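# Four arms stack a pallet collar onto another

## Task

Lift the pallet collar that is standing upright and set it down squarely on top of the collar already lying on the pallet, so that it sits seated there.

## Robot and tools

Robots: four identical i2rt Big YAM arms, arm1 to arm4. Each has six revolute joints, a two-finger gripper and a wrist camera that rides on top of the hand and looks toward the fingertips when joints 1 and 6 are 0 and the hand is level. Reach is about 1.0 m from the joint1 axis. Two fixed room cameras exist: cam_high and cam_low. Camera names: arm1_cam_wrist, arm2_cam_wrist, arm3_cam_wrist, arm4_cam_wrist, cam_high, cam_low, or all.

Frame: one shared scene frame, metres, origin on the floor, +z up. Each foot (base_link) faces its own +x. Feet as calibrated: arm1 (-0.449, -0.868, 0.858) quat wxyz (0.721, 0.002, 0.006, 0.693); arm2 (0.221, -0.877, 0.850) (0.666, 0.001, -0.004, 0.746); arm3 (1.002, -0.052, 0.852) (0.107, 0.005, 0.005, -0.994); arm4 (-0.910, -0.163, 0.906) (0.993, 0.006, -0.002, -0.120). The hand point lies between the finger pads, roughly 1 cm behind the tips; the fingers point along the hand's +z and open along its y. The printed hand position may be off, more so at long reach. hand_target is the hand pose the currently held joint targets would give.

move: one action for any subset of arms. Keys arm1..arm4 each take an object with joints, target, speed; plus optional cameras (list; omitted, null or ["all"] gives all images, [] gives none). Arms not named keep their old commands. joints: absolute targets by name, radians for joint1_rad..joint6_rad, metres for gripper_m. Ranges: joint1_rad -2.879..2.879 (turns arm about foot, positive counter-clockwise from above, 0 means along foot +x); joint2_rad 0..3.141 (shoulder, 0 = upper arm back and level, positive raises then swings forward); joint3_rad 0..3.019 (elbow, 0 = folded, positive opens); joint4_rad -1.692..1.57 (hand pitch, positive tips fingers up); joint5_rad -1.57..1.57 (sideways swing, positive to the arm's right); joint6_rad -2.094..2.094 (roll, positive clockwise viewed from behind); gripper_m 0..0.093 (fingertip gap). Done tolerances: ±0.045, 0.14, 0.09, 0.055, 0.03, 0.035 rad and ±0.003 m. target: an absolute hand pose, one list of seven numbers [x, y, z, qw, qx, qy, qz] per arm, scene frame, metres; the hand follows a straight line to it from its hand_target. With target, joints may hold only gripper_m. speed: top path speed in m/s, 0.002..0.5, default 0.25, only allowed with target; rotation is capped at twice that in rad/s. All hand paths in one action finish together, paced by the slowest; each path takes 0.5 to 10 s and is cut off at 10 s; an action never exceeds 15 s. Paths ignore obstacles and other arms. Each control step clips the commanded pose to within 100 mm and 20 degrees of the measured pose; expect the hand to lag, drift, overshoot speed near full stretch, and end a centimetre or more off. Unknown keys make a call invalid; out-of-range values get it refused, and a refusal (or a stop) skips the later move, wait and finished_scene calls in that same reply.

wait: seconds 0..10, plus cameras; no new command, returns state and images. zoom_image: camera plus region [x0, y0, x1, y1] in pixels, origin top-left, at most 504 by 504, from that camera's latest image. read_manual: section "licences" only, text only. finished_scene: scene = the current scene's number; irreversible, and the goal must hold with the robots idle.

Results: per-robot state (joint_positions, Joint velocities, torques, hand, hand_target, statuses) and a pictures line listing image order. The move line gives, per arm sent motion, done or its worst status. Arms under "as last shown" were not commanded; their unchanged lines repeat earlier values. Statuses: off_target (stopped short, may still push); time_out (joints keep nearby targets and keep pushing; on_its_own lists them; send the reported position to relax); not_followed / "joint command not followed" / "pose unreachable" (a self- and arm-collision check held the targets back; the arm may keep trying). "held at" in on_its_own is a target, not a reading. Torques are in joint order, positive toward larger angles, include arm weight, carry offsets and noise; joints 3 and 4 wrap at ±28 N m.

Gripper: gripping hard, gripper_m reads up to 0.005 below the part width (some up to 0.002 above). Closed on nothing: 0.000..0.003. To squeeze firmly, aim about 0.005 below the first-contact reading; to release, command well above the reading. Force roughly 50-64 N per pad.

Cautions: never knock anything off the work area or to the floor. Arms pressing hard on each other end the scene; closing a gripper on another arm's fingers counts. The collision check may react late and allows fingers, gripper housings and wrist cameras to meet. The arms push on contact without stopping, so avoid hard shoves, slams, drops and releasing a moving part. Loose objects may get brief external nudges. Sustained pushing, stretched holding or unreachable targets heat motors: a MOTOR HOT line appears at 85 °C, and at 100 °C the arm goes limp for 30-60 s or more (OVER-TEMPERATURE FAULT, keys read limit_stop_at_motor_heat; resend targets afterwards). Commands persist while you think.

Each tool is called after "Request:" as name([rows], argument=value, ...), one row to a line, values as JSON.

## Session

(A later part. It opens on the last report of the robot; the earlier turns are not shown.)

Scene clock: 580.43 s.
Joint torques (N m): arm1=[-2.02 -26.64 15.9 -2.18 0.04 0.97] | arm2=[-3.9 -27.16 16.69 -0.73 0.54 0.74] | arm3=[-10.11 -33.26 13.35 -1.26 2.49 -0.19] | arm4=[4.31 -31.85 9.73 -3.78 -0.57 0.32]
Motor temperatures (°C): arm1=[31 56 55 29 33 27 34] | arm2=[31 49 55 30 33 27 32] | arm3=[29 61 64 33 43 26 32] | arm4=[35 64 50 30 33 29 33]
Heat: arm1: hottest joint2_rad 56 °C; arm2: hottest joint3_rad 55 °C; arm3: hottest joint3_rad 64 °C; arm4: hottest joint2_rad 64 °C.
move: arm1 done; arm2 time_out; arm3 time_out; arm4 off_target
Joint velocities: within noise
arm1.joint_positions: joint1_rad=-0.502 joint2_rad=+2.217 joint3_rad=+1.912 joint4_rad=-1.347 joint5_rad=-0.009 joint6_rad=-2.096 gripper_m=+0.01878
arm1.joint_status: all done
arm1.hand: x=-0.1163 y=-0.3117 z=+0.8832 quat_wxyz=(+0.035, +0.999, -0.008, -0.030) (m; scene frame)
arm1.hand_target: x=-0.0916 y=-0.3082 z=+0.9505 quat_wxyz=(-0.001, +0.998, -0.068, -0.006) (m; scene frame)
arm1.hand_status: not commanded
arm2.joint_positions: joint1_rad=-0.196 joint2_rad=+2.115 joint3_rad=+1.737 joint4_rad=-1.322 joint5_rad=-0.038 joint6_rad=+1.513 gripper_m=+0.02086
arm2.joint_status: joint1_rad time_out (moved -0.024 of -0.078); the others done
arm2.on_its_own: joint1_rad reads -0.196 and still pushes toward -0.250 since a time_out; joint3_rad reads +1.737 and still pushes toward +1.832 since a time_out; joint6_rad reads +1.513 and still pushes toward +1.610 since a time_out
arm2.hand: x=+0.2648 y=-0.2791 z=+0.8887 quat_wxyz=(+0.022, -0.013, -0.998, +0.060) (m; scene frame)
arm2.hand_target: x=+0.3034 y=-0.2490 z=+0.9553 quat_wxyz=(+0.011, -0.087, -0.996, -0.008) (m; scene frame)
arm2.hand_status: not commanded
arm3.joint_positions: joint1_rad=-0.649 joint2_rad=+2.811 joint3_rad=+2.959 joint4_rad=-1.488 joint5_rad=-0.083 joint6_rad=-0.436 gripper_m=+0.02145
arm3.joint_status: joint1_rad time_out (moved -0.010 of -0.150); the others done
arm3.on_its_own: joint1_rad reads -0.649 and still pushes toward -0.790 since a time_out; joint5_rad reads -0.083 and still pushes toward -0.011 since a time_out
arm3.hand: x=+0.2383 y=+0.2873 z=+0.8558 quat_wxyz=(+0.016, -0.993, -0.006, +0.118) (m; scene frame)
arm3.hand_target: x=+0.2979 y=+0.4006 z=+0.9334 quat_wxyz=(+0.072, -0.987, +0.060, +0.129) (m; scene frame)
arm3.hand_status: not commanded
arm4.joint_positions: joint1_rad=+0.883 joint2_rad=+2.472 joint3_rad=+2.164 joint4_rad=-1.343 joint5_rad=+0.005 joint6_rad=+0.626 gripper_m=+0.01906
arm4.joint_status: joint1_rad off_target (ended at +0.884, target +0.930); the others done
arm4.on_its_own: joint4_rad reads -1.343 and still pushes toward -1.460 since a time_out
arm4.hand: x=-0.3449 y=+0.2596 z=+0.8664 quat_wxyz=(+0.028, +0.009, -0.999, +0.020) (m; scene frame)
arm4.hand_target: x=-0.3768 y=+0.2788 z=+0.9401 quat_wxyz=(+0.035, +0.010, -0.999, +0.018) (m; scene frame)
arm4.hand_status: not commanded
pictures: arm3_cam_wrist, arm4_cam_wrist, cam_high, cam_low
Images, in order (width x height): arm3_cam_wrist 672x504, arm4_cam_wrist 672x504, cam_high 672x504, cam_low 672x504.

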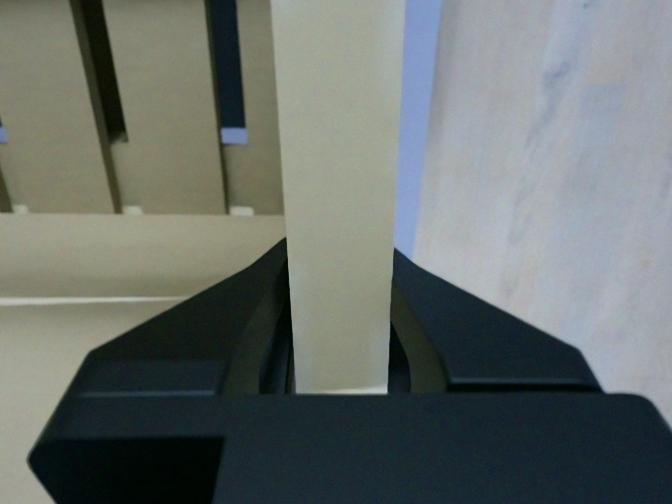

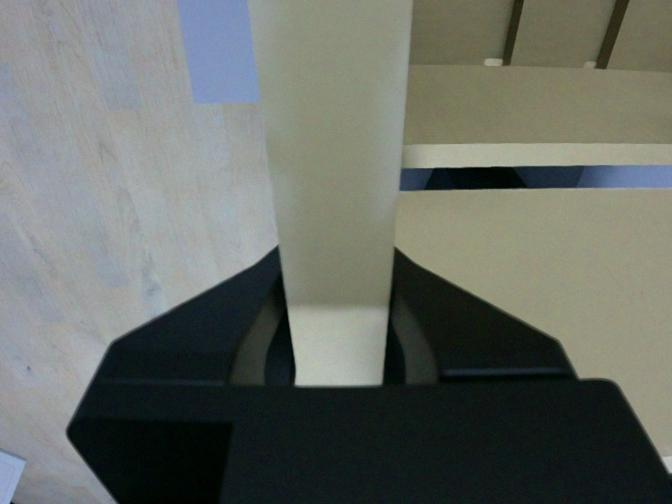

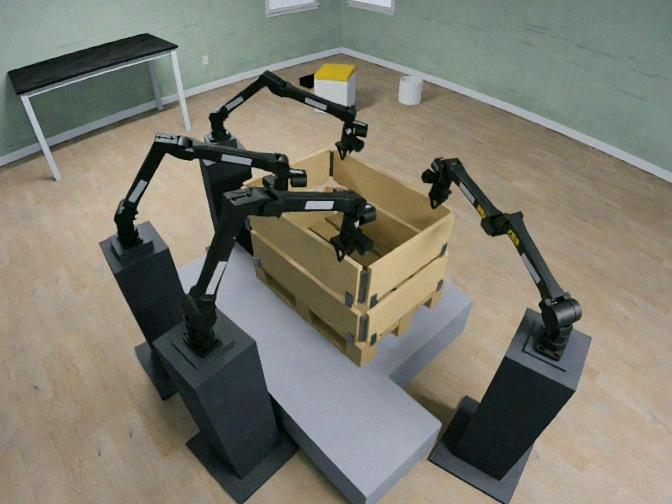

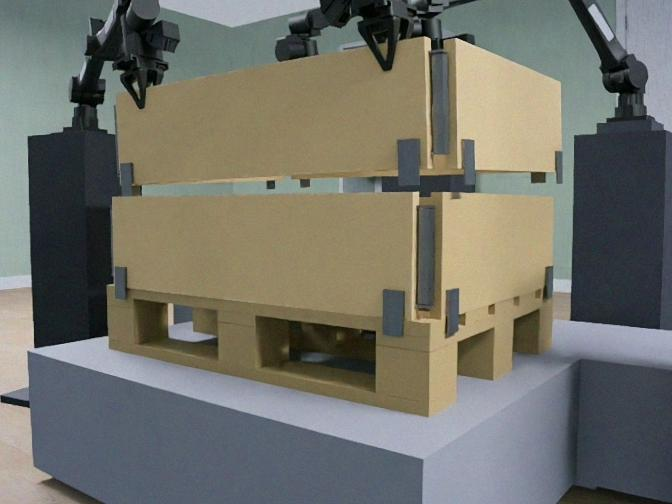

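Request:
move(arm1={"joints":{"joint1_rad":-0.575}}, arm2={"joints":{"joint1_rad":-0.295}}, arm3={"joints":{"joint1_rad":-0.68,"joint4_rad":-1.60}}, arm4={"joints":{"joint1_rad":0.86,"joint4_rad":-1.41}}, cameras=["cam_high","cam_low","arm4_cam_wrist","arm3_cam_wrist"])

Request:
zoom_image(camera="cam_high", region=[230, 200, 480, 370])

Request:
zoom_image(camera="cam_low", region=[360, 100, 600, 350])

Request:
zoom_image(camera="cam_low", region=[80, 100, 320, 350])

Scene clock: 599.13 s.
Joint torques (N m): arm1=[-2.43 -26.7 15.79 -2.26 -0.06 0.97] | arm2=[-4.07 -27.11 16.64 -0.43 0.6 0.96] | arm3=[-2.14 -33.14 13.27 -1.52 2.37 -0.08] | arm4=[1.44 -31.68 10.56 -2.32 -0.16 0.56]
Motor temperatures (°C): arm1=[31 55 56 29 33 28 34] | arm2=[31 46 55 30 33 28 32] | arm3=[29 60 64 33 45 26 32] | arm4=[35 65 51 30 31 29 33]
Heat: arm1: hottest joint3_rad 56 °C; arm2: hottest joint3_rad 55 °C; arm3: hottest joint3_rad 64 °C; arm4: hottest joint2_rad 65 °C.
move: arm1 done; arm2 time_out; arm3 time_out; arm4 time_out
Joint velocities: within noise
arm1.joint_positions: joint1_rad=-0.543 joint2_rad=+2.217 joint3_rad=+1.914 joint4_rad=-1.346 joint5_rad=-0.002 joint6_rad=-2.096 gripper_m=+0.01937
arm1.joint_status: all done
arm1.hand: x=-0.0924 y=-0.3255 z=+0.8835 quat_wxyz=(+0.036, +0.999, -0.028, -0.027) (m; scene frame)
arm1.hand_target: x=-0.0661 y=-0.3253 z=+0.9504 quat_wxyz=(+0.001, +0.996, -0.091, -0.004) (m; scene frame)
arm1.hand_status: not commanded
arm2.joint_positions: joint1_rad=-0.238 joint2_rad=+2.115 joint3_rad=+1.737 joint4_rad=-1.344 joint5_rad=-0.040 joint6_rad=+1.490 gripper_m=+0.02126
arm2.joint_status: joint1_rad time_out (moved -0.042 of -0.099)
arm2.on_its_own: joint1_rad reads -0.238 and still pushes toward -0.295 since a time_out; joint3_rad reads +1.737 and still pushes toward +1.832 since a time_out; joint6_rad reads +1.490 and still pushes toward +1.610 since a time_out
arm2.hand: x=+0.2891 y=-0.2866 z=+0.8895 quat_wxyz=(+0.025, -0.023, -0.997, +0.069) (m; scene frame)
arm2.hand_target: x=+0.3311 y=-0.2565 z=+0.9553 quat_wxyz=(+0.012, -0.110, -0.994, -0.002) (m; scene frame)
arm2.hand_status: not commanded
arm3.joint_positions: joint1_rad=-0.638 joint2_rad=+2.811 joint3_rad=+2.959 joint4_rad=-1.540 joint5_rad=-0.079 joint6_rad=-0.447 gripper_m=+0.02123
arm3.joint_status: joint4_rad time_out (moved -0.052 of -0.112); the others done
arm3.on_its_own: joint4_rad reads -1.540 and still pushes toward -1.600 since a time_out; joint5_rad reads -0.079 and still pushes toward -0.011 since a time_out
arm3.hand: x=+0.2463 y=+0.2745 z=+0.8530 quat_wxyz=(+0.007, -0.995, -0.016, +0.093) (m; scene frame)
arm3.hand_target: x=+0.2646 y=+0.3149 z=+0.9284 quat_wxyz=(+0.052, -0.993, +0.007, +0.107) (m; scene frame)
arm3.hand_status: not commanded
arm4.joint_positions: joint1_rad=+0.848 joint2_rad=+2.472 joint3_rad=+2.154 joint4_rad=-1.337 joint5_rad=-0.006 joint6_rad=+0.602 gripper_m=+0.01921
arm4.joint_status: joint4_rad time_out (moved +0.006 of -0.067); the others done
arm4.on_its_own: joint4_rad reads -1.337 and still pushes toward -1.410 since a time_out; joint6_rad reads +0.602 and still pushes toward +0.670 since a time_out
arm4.hand: x=-0.3331 y=+0.2396 z=+0.8627 quat_wxyz=(+0.033, +0.003, -0.999, +0.015) (m; scene frame)
arm4.hand_target: x=-0.3377 y=+0.2475 z=+0.9392 quat_wxyz=(+0.017, -0.025, -1.000, +0.002) (m; scene frame)
arm4.hand_status: not commanded
pictures: arm3_cam_wrist, arm4_cam_wrist, cam_high, cam_low
Images, in order (width x height): arm3_cam_wrist 672x504, arm4_cam_wrist 672x504, cam_high 672x504, cam_low 672x504.

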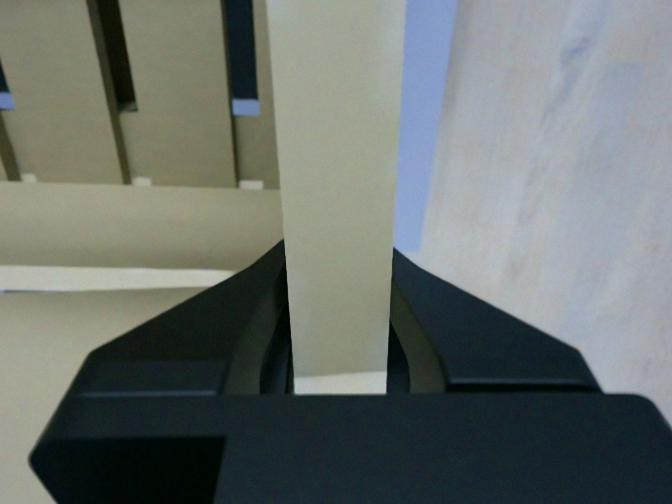

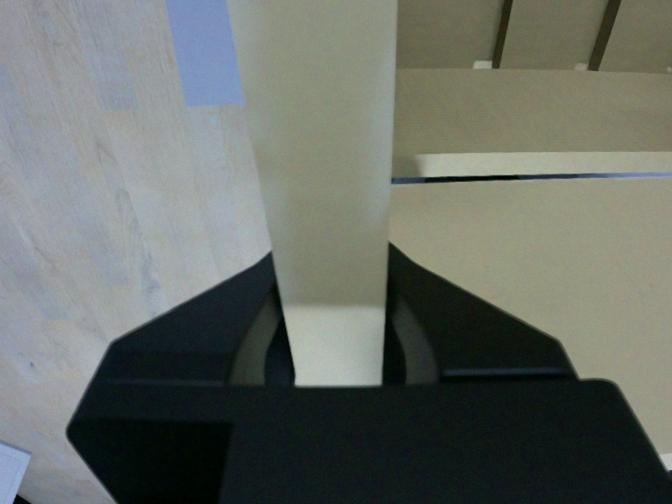

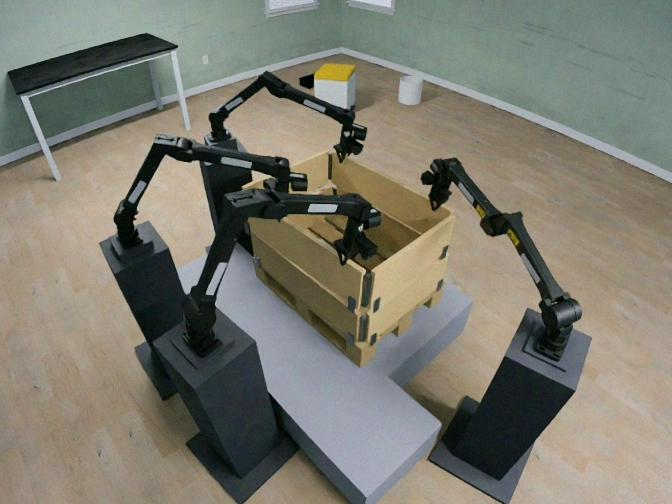

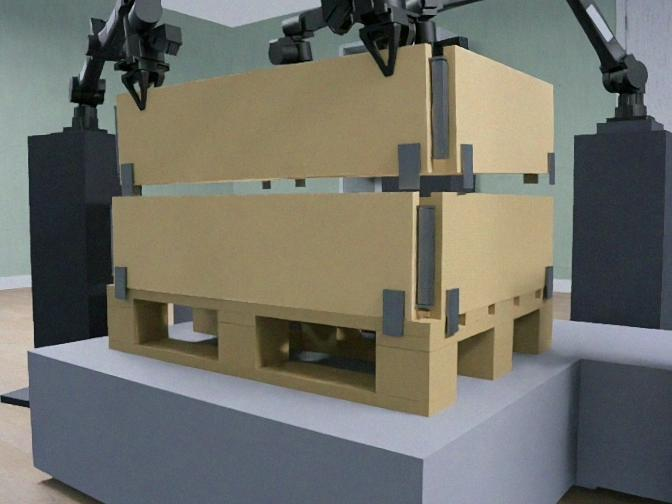

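Scaled by 2.016 from the camera's 672x504 image, which has a finer 960x720 frame.

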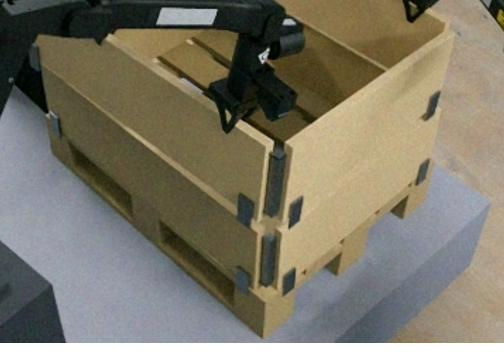

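Scaled by 2.016 from the camera's 672x504 image, which has a finer 960x720 frame.

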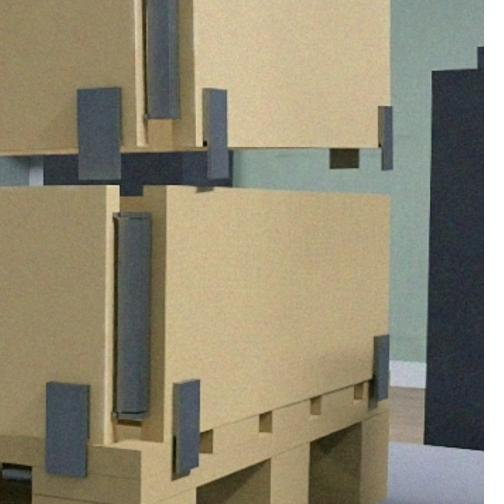

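Scaled by 2.016 from the camera's 672x504 image, which has a finer 960x720 frame.

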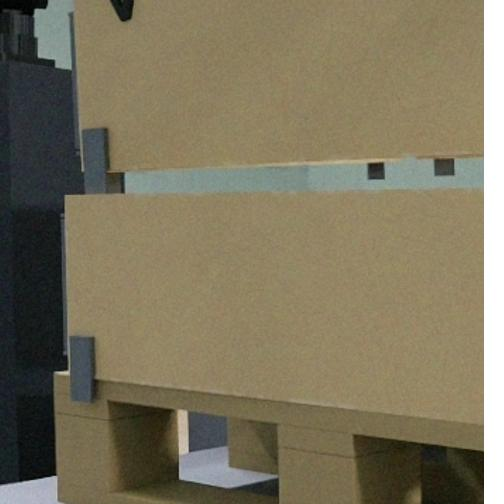

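Request:
move(arm3={"joints":{"joint2_rad":2.72,"joint3_rad":2.92,"joint4_rad":-1.60}}, arm4={"joints":{"joint2_rad":2.40,"joint3_rad":2.24,"joint4_rad":-1.44}}, cameras=["cam_high","cam_low","arm4_cam_wrist","arm3_cam_wrist"])

Request:
zoom_image(camera="cam_high", region=[230, 200, 480, 370])

Request:
zoom_image(camera="cam_low", region=[360, 100, 600, 350])

Request:
zoom_image(camera="cam_low", region=[80, 100, 320, 350])

Scene clock: 612.90 s.
Joint torques (N m): arm1=[-2.37 -26.87 15.77 -2.28 -0.06 0.98] | arm2=[-4.07 -27.11 16.64 -0.32 0.6 0.96] | arm3=[-2.32 -33.14 9.29 -1.55 2.24 -0.09] | arm4=[1.67 -30.92 15.09 -3.29 -0.17 0.55]
Motor temperatures (°C): arm1=[31 56 60 29 32 28 34] | arm2=[31 45 56 30 33 29 32] | arm3=[29 60 64 33 46 26 32] | arm4=[35 64 51 29 31 30 33]
Heat: arm1: hottest joint3_rad 60 °C; arm2: hottest joint3_rad 56 °C; arm3: hottest joint3_rad 64 °C; arm4: hottest joint2_rad 64 °C.
move: arm3 time_out; arm4 time_out
Joint velocities: within noise
arm1.joint_positions: joint1_rad=-0.543 joint2_rad=+2.219 joint3_rad=+1.914 joint4_rad=-1.344 joint5_rad=-0.002 joint6_rad=-2.096 gripper_m=+0.01937
arm1.joint_status: not commanded
arm1.hand: x=-0.0924 y=-0.3254 z=+0.8820 quat_wxyz=(+0.036, +0.999, -0.028, -0.027) (m; scene frame)
arm1.hand_target: x=-0.0660 y=-0.3251 z=+0.9504 quat_wxyz=(+0.000, +0.996, -0.091, -0.004) (m; scene frame)
arm1.hand_status: not commanded
arm2.joint_positions: joint1_rad=-0.238 joint2_rad=+2.115 joint3_rad=+1.737 joint4_rad=-1.347 joint5_rad=-0.038 joint6_rad=+1.490 gripper_m=+0.02126
arm2.joint_status: not commanded
arm2.on_its_own: joint1_rad reads -0.238 and still pushes toward -0.295 since a time_out; joint3_rad reads +1.737 and still pushes toward +1.832 since a time_out; joint6_rad reads +1.490 and still pushes toward +1.610 since a time_out
arm2.hand: x=+0.2893 y=-0.2874 z=+0.8896 quat_wxyz=(+0.025, -0.023, -0.997, +0.071) (m; scene frame)
arm2.hand_target: x=+0.3313 y=-0.2565 z=+0.9553 quat_wxyz=(+0.011, -0.110, -0.994, -0.002) (m; scene frame)
arm2.hand_status: not commanded
arm3.joint_positions: joint1_rad=-0.638 joint2_rad=+2.792 joint3_rad=+2.918 joint4_rad=-1.540 joint5_rad=-0.074 joint6_rad=-0.447 gripper_m=+0.02115
arm3.joint_status: joint4_rad time_out (moved +0.000 of -0.060); the others done
arm3.on_its_own: joint4_rad reads -1.540 and still pushes toward -1.600 since a time_out; joint5_rad reads -0.074 and still pushes toward -0.011 since a time_out
arm3.hand: x=+0.2517 y=+0.2730 z=+0.8505 quat_wxyz=(+0.005, -0.997, -0.015, +0.082) (m; scene frame)
arm3.hand_target: x=+0.2762 y=+0.3098 z=+0.9061 quat_wxyz=(+0.037, -0.996, +0.007, +0.075) (m; scene frame)
arm3.hand_status: not commanded
arm4.joint_positions: joint1_rad=+0.845 joint2_rad=+2.489 joint3_rad=+2.172 joint4_rad=-1.337 joint5_rad=-0.006 joint6_rad=+0.602 gripper_m=+0.01921
arm4.joint_status: joint4_rad time_out (moved +0.000 of -0.103); the others done
arm4.on_its_own: joint4_rad reads -1.337 and still pushes toward -1.440 since a time_out; joint6_rad reads +0.602 and still pushes toward +0.670 since a time_out
arm4.hand: x=-0.3291 y=+0.2401 z=+0.8573 quat_wxyz=(+0.033, +0.002, -0.999, +0.015) (m; scene frame)
arm4.hand_target: x=-0.3279 y=+0.2545 z=+0.9446 quat_wxyz=(+0.012, -0.025, -1.000, -0.002) (m; scene frame)
arm4.hand_status: not commanded
pictures: arm3_cam_wrist, arm4_cam_wrist, cam_high, cam_low
Images, in order (width x height): arm3_cam_wrist 672x504, arm4_cam_wrist 672x504, cam_high 672x504, cam_low 672x504.

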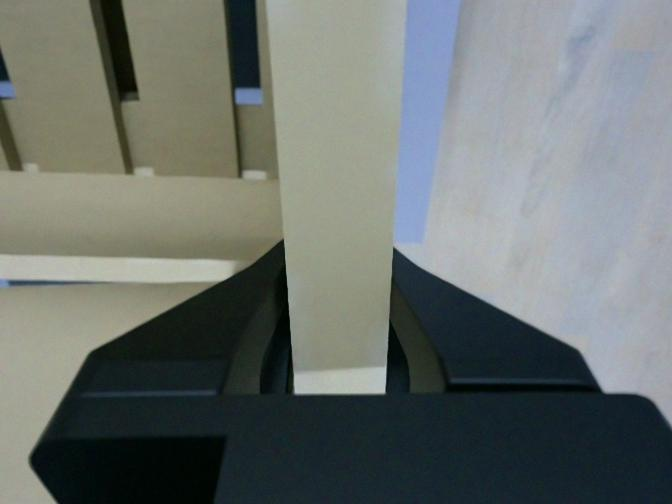

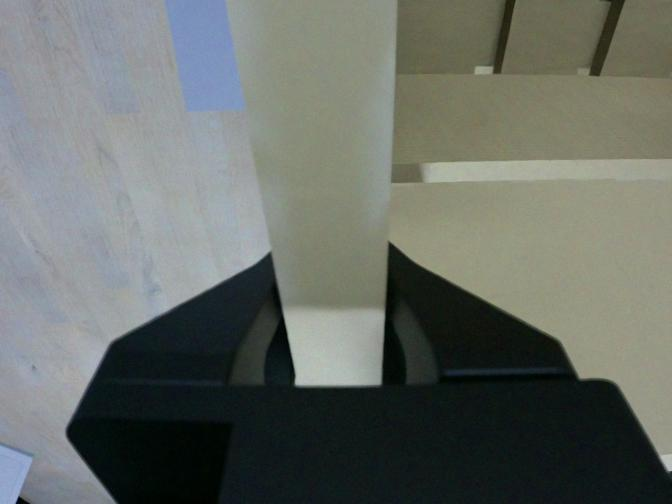

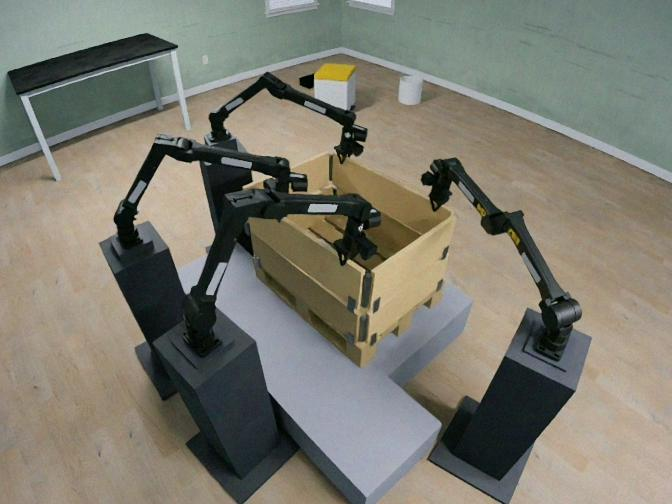

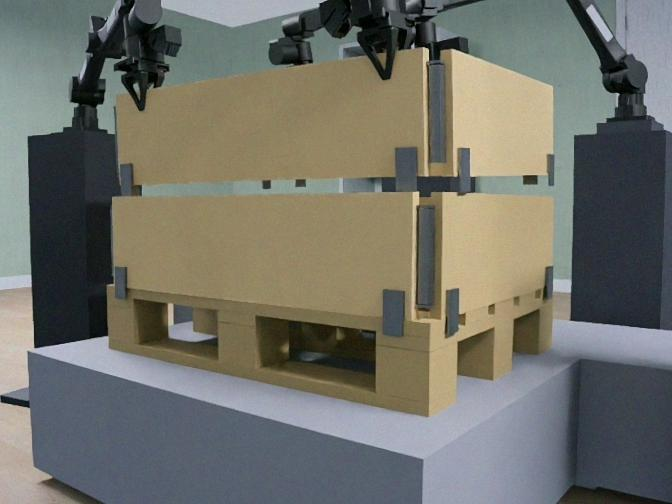

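Scaled by 2.016 from the camera's 672x504 image, which has a finer 960x720 frame.

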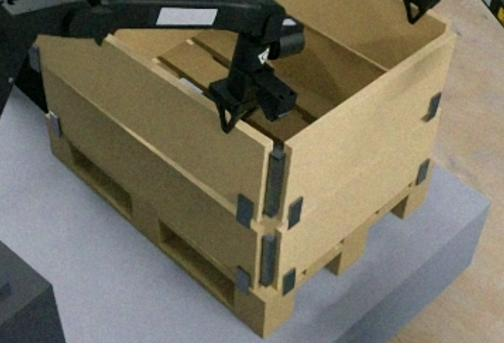

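Scaled by 2.016 from the camera's 672x504 image, which has a finer 960x720 frame.

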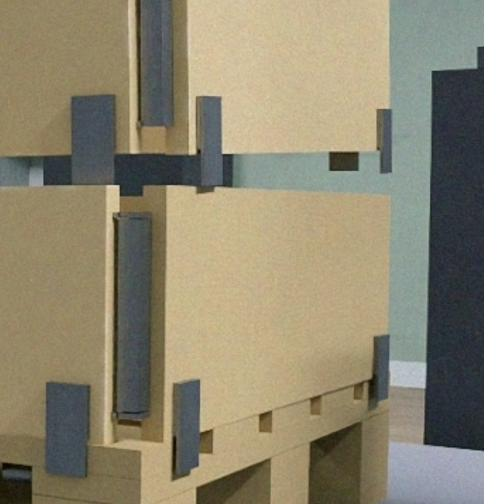

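Scaled by 2.016 from the camera's 672x504 image, which has a finer 960x720 frame.

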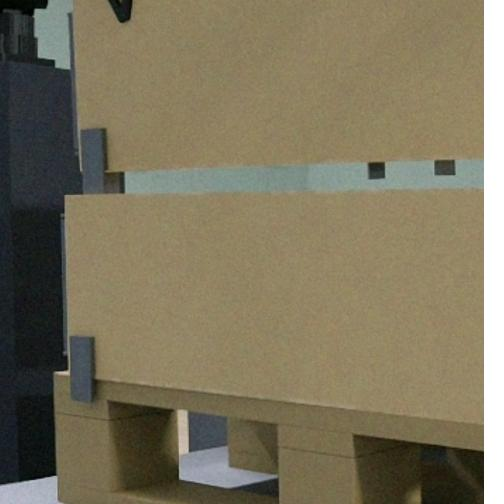

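Request:
move(arm3={"joints":{"joint2_rad":2.69,"joint3_rad":2.84,"joint4_rad":-1.63}}, arm4={"joints":{"joint2_rad":2.44,"joint3_rad":2.30,"joint4_rad":-1.44}}, cameras=["cam_high","cam_low","arm4_cam_wrist","arm3_cam_wrist"])

Request:
zoom_image(camera="cam_high", region=[230, 200, 480, 370])

Request:
zoom_image(camera="cam_low", region=[360, 100, 600, 350])

Request:
zoom_image(camera="cam_low", region=[80, 100, 320, 350])

Scene clock: 619.70 s.
Joint torques (N m): arm1=[-2.43 -27.05 15.68 -2.44 -0.06 0.97] | arm2=[-4.07 -27.11 16.62 -0.14 0.6 0.96] | arm3=[-2.32 -32.73 8.24 -2.62 1.93 -0.08] | arm4=[1.79 -30.1 16.42 -3.04 -0.24 0.55]
Motor temperatures (°C): arm1=[31 58 61 29 32 29 34] | arm2=[31 44 56 30 33 29 32] | arm3=[29 60 63 33 46 26 32] | arm4=[34 61 51 29 31 30 33]
Heat: arm1: hottest joint3_rad 61 °C; arm2: hottest joint3_rad 56 °C; arm3: hottest joint3_rad 63 °C; arm4: hottest joint2_rad 61 °C.
move: arm3 time_out; arm4 off_target
Joint velocities: within noise
arm1.joint_positions: joint1_rad=-0.543 joint2_rad=+2.221 joint3_rad=+1.915 joint4_rad=-1.341 joint5_rad=-0.008 joint6_rad=-2.096 gripper_m=+0.01937
arm1.joint_status: not commanded
arm1.hand: x=-0.0927 y=-0.3240 z=+0.8812 quat_wxyz=(+0.033, +0.999, -0.028, -0.029) (m; scene frame)
arm1.hand_target: x=-0.0669 y=-0.3247 z=+0.9503 quat_wxyz=(-0.001, +0.996, -0.091, -0.006) (m; scene frame)
arm1.hand_status: not commanded
arm2.joint_positions: joint1_rad=-0.238 joint2_rad=+2.115 joint3_rad=+1.737 joint4_rad=-1.352 joint5_rad=-0.038 joint6_rad=+1.490 gripper_m=+0.02126
arm2.joint_status: not commanded
arm2.on_its_own: joint1_rad reads -0.238 and still pushes toward -0.295 since a time_out; joint3_rad reads +1.737 and still pushes toward +1.832 since a time_out; joint6_rad reads +1.490 and still pushes toward +1.610 since a time_out
arm2.hand: x=+0.2891 y=-0.2885 z=+0.8898 quat_wxyz=(+0.025, -0.023, -0.997, +0.073) (m; scene frame)
arm2.hand_target: x=+0.3314 y=-0.2564 z=+0.9553 quat_wxyz=(+0.011, -0.110, -0.994, -0.002) (m; scene frame)
arm2.hand_status: not commanded
arm3.joint_positions: joint1_rad=-0.638 joint2_rad=+2.759 joint3_rad=+2.851 joint4_rad=-1.540 joint5_rad=-0.066 joint6_rad=-0.442 gripper_m=+0.02105
arm3.joint_status: joint4_rad time_out (moved +0.000 of -0.090); the others done
arm3.on_its_own: joint4_rad reads -1.540 and still pushes toward -1.630 since a time_out; joint5_rad reads -0.066 and still pushes toward -0.011 since a time_out
arm3.hand: x=+0.2605 y=+0.2704 z=+0.8493 quat_wxyz=(+0.001, -0.998, -0.012, +0.065) (m; scene frame)
arm3.hand_target: x=+0.2930 y=+0.3014 z=+0.8964 quat_wxyz=(+0.020, -0.999, +0.010, +0.040) (m; scene frame)
arm3.hand_status: not commanded
arm4.joint_positions: joint1_rad=+0.843 joint2_rad=+2.516 joint3_rad=+2.218 joint4_rad=-1.344 joint5_rad=-0.004 joint6_rad=+0.602 gripper_m=+0.01921
arm4.joint_status: joint4_rad off_target (ended at -1.344, target -1.440); the others done
arm4.on_its_own: joint4_rad reads -1.344 and still pushes toward -1.440 since a time_out; joint6_rad reads +0.602 and still pushes toward +0.670 since a time_out
arm4.hand: x=-0.3202 y=+0.2440 z=+0.8547 quat_wxyz=(+0.028, +0.001, -1.000, +0.012) (m; scene frame)
arm4.hand_target: x=-0.3166 y=+0.2626 z=+0.9391 quat_wxyz=(+0.005, -0.025, -1.000, -0.008) (m; scene frame)
arm4.hand_status: not commanded
pictures: arm3_cam_wrist, arm4_cam_wrist, cam_high, cam_low
Images, in order (width x height): arm3_cam_wrist 672x504, arm4_cam_wrist 672x504, cam_high 672x504, cam_low 672x504.

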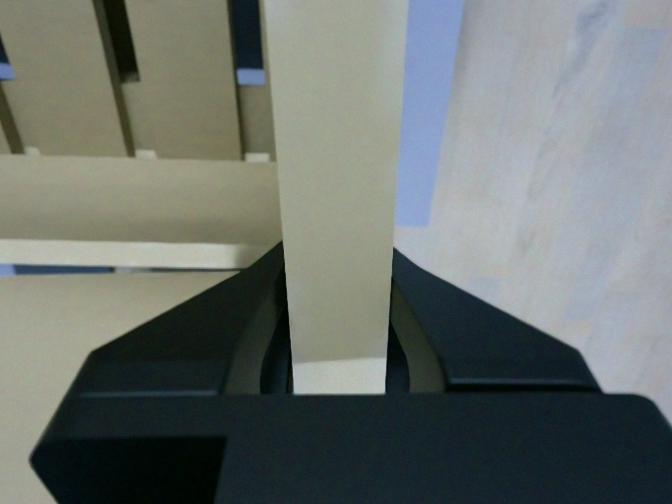

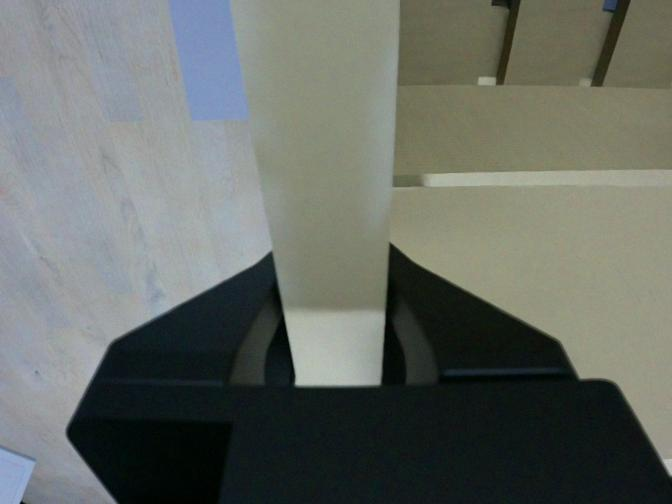

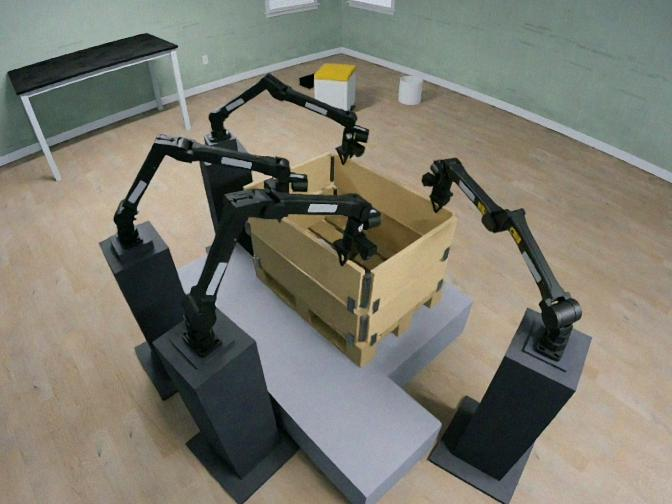

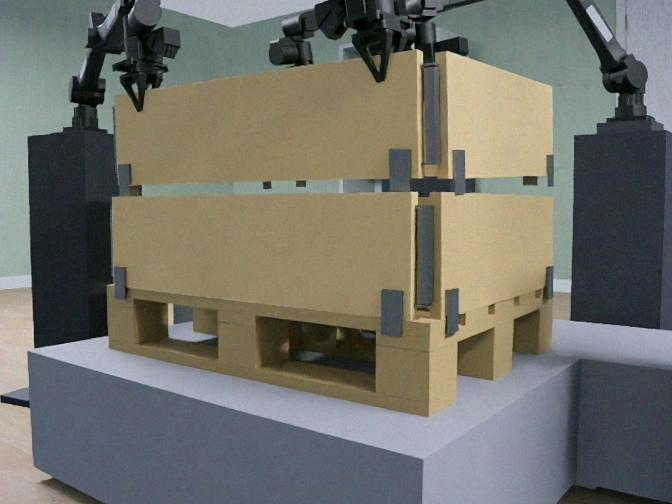

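Scaled by 2.016 from the camera's 672x504 image, which has a finer 960x720 frame.

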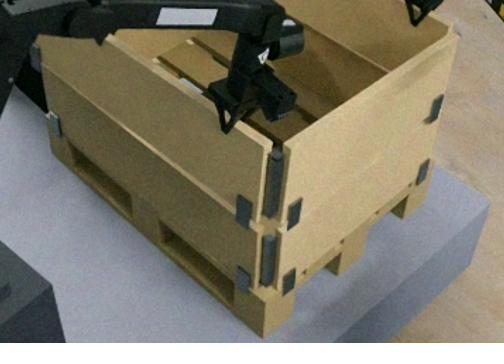

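Scaled by 2.016 from the camera's 672x504 image, which has a finer 960x720 frame.

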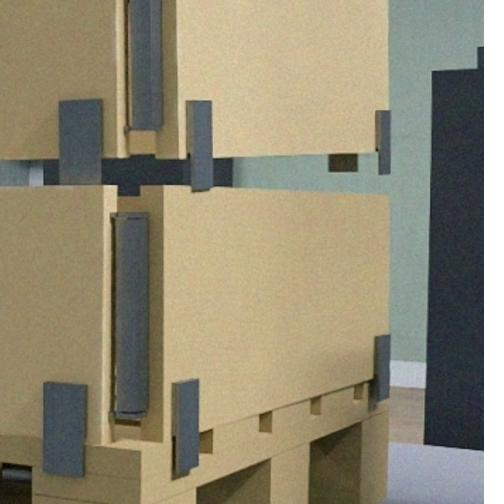

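Scaled by 2.016 from the camera's 672x504 image, which has a finer 960x720 frame.

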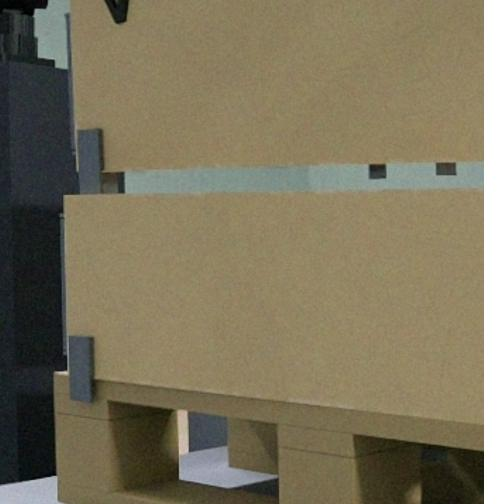

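Request:
move(arm1={"joints":{"joint2_rad":2.19}}, arm2={"joints":{"joint2_rad":2.10}}, arm3={"joints":{"joint1_rad":-0.71,"joint2_rad":2.72,"joint4_rad":-1.60}}, arm4={"joints":{"joint2_rad":2.475}}, cameras=["cam_high","cam_low","arm4_cam_wrist","arm3_cam_wrist"])

Request:
zoom_image(camera="cam_high", region=[230, 200, 480, 370])

Request:
zoom_image(camera="cam_low", region=[360, 100, 600, 350])

Request:
zoom_image(camera="cam_low", region=[80, 100, 320, 350])

Scene clock: 631.30 s.
Joint torques (N m): arm1=[-2.37 -25.7 15.04 -2.47 -0.06 0.97] | arm2=[-4.07 -25.47 16.53 -0.17 0.6 0.96] | arm3=[-4.66 -30.21 8.38 -1.84 1.84 -0.08] | arm4=[1.79 -28.51 15.54 -2.81 -0.06 0.55]
Motor temperatures (°C): arm1=[30 58 62 29 32 29 34] | arm2=[31 44 56 30 33 29 32] | arm3=[29 59 61 33 45 26 32] | arm4=[34 57 53 29 30 30 33]
Heat: arm1: hottest joint3_rad 62 °C; arm2: hottest joint3_rad 56 °C; arm3: hottest joint3_rad 61 °C; arm4: hottest joint2_rad 57 °C.
move: arm1 done; arm2 done; arm3 time_out; arm4 done
Joint velocities: within noise
arm1.joint_positions: joint1_rad=-0.543 joint2_rad=+2.243 joint3_rad=+1.921 joint4_rad=-1.341 joint5_rad=-0.006 joint6_rad=-2.096 gripper_m=+0.01937
arm1.joint_status: all done
arm1.hand: x=-0.0927 y=-0.3243 z=+0.8696 quat_wxyz=(+0.040, +0.998, -0.028, -0.032) (m; scene frame)
arm1.hand_target: x=-0.0680 y=-0.3264 z=+0.9245 quat_wxyz=(+0.017, +0.996, -0.091, -0.016) (m; scene frame)
arm1.hand_status: not commanded
arm2.joint_positions: joint1_rad=-0.238 joint2_rad=+2.134 joint3_rad=+1.737 joint4_rad=-1.350 joint5_rad=-0.038 joint6_rad=+1.490 gripper_m=+0.02156
arm2.joint_status: all done
arm2.on_its_own: joint1_rad reads -0.238 and still pushes toward -0.295 since a time_out; joint3_rad reads +1.737 and still pushes toward +1.832 since a time_out; joint6_rad reads +1.490 and still pushes toward +1.610 since a time_out
arm2.hand: x=+0.2890 y=-0.2899 z=+0.8790 quat_wxyz=(+0.026, -0.024, -0.996, +0.082) (m; scene frame)
arm2.hand_target: x=+0.3312 y=-0.2575 z=+0.9310 quat_wxyz=(+0.012, -0.110, -0.994, +0.017) (m; scene frame)
arm2.hand_status: not commanded
arm3.joint_positions: joint1_rad=-0.638 joint2_rad=+2.759 joint3_rad=+2.849 joint4_rad=-1.534 joint5_rad=-0.063 joint6_rad=-0.438 gripper_m=+0.02100
arm3.joint_status: joint1_rad time_out (moved +0.000 of -0.072); joint4_rad time_out (moved +0.006 of -0.060); the others done
arm3.on_its_own: joint1_rad reads -0.638 and still pushes toward -0.710 since a time_out; joint4_rad reads -1.534 and still pushes toward -1.600 since a time_out; joint5_rad reads -0.063 and still pushes toward -0.011 since a time_out
arm3.hand: x=+0.2597 y=+0.2714 z=+0.8487 quat_wxyz=(+0.003, -0.998, -0.009, +0.067) (m; scene frame)
arm3.hand_target: x=+0.3005 y=+0.3247 z=+0.8741 quat_wxyz=(+0.020, -0.999, +0.027, +0.039) (m; scene frame)
arm3.hand_status: not commanded
arm4.joint_positions: joint1_rad=+0.843 joint2_rad=+2.529 joint3_rad=+2.228 joint4_rad=-1.350 joint5_rad=-0.009 joint6_rad=+0.602 gripper_m=+0.01921
arm4.joint_status: all done
arm4.on_its_own: joint4_rad reads -1.350 and still pushes toward -1.440 since a time_out; joint6_rad reads +0.602 and still pushes toward +0.670 since a time_out
arm4.hand: x=-0.3208 y=+0.2446 z=+0.8496 quat_wxyz=(+0.032, +0.001, -0.999, +0.013) (m; scene frame)
arm4.hand_target: x=-0.3198 y=+0.2604 z=+0.9145 quat_wxyz=(+0.019, -0.025, -1.000, +0.002) (m; scene frame)
arm4.hand_status: not commanded
pictures: arm3_cam_wrist, arm4_cam_wrist, cam_high, cam_low
Images, in order (width x height): arm3_cam_wrist 672x504, arm4_cam_wrist 672x504, cam_high 672x504, cam_low 672x504.

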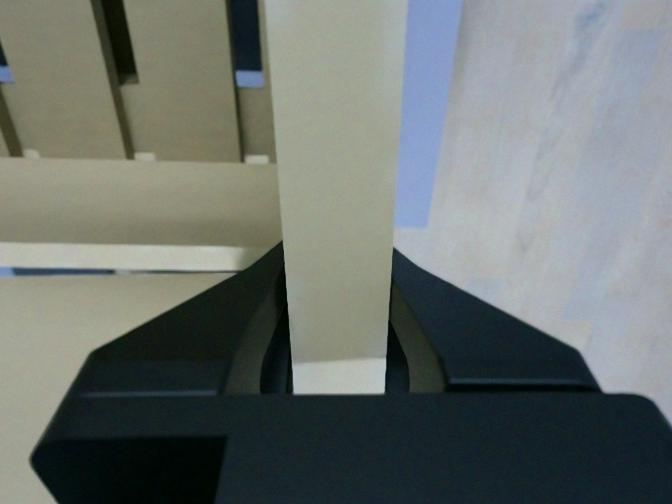

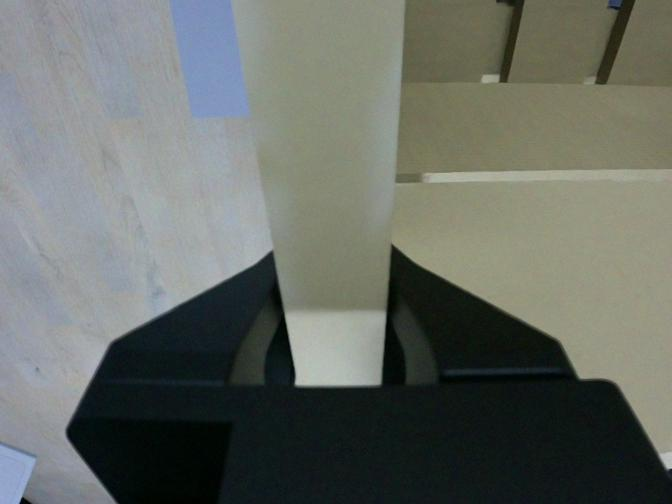

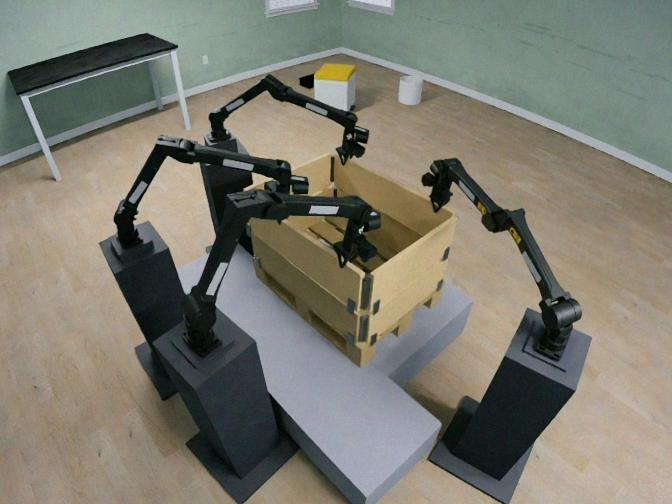

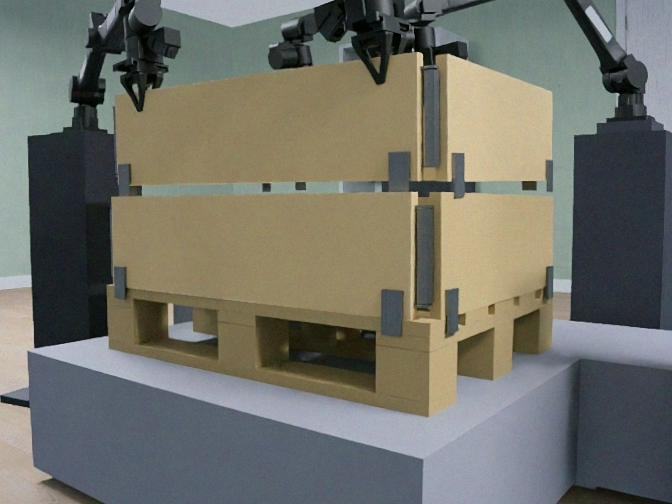

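Scaled by 2.016 from the camera's 672x504 image, which has a finer 960x720 frame.

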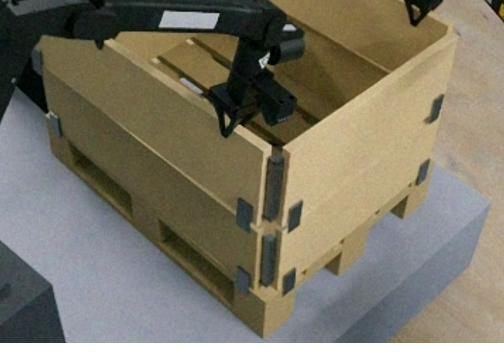

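Scaled by 2.016 from the camera's 672x504 image, which has a finer 960x720 frame.

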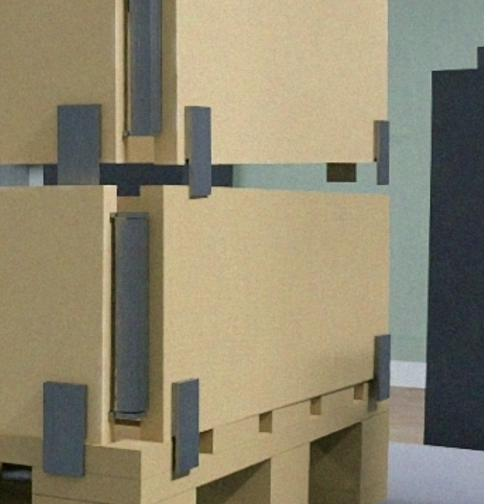

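Scaled by 2.016 from the camera's 672x504 image, which has a finer 960x720 frame.

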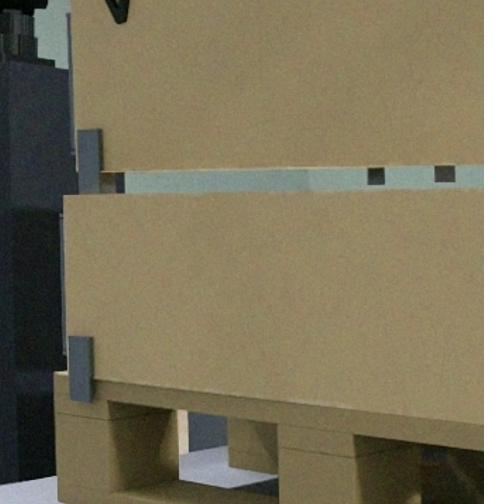

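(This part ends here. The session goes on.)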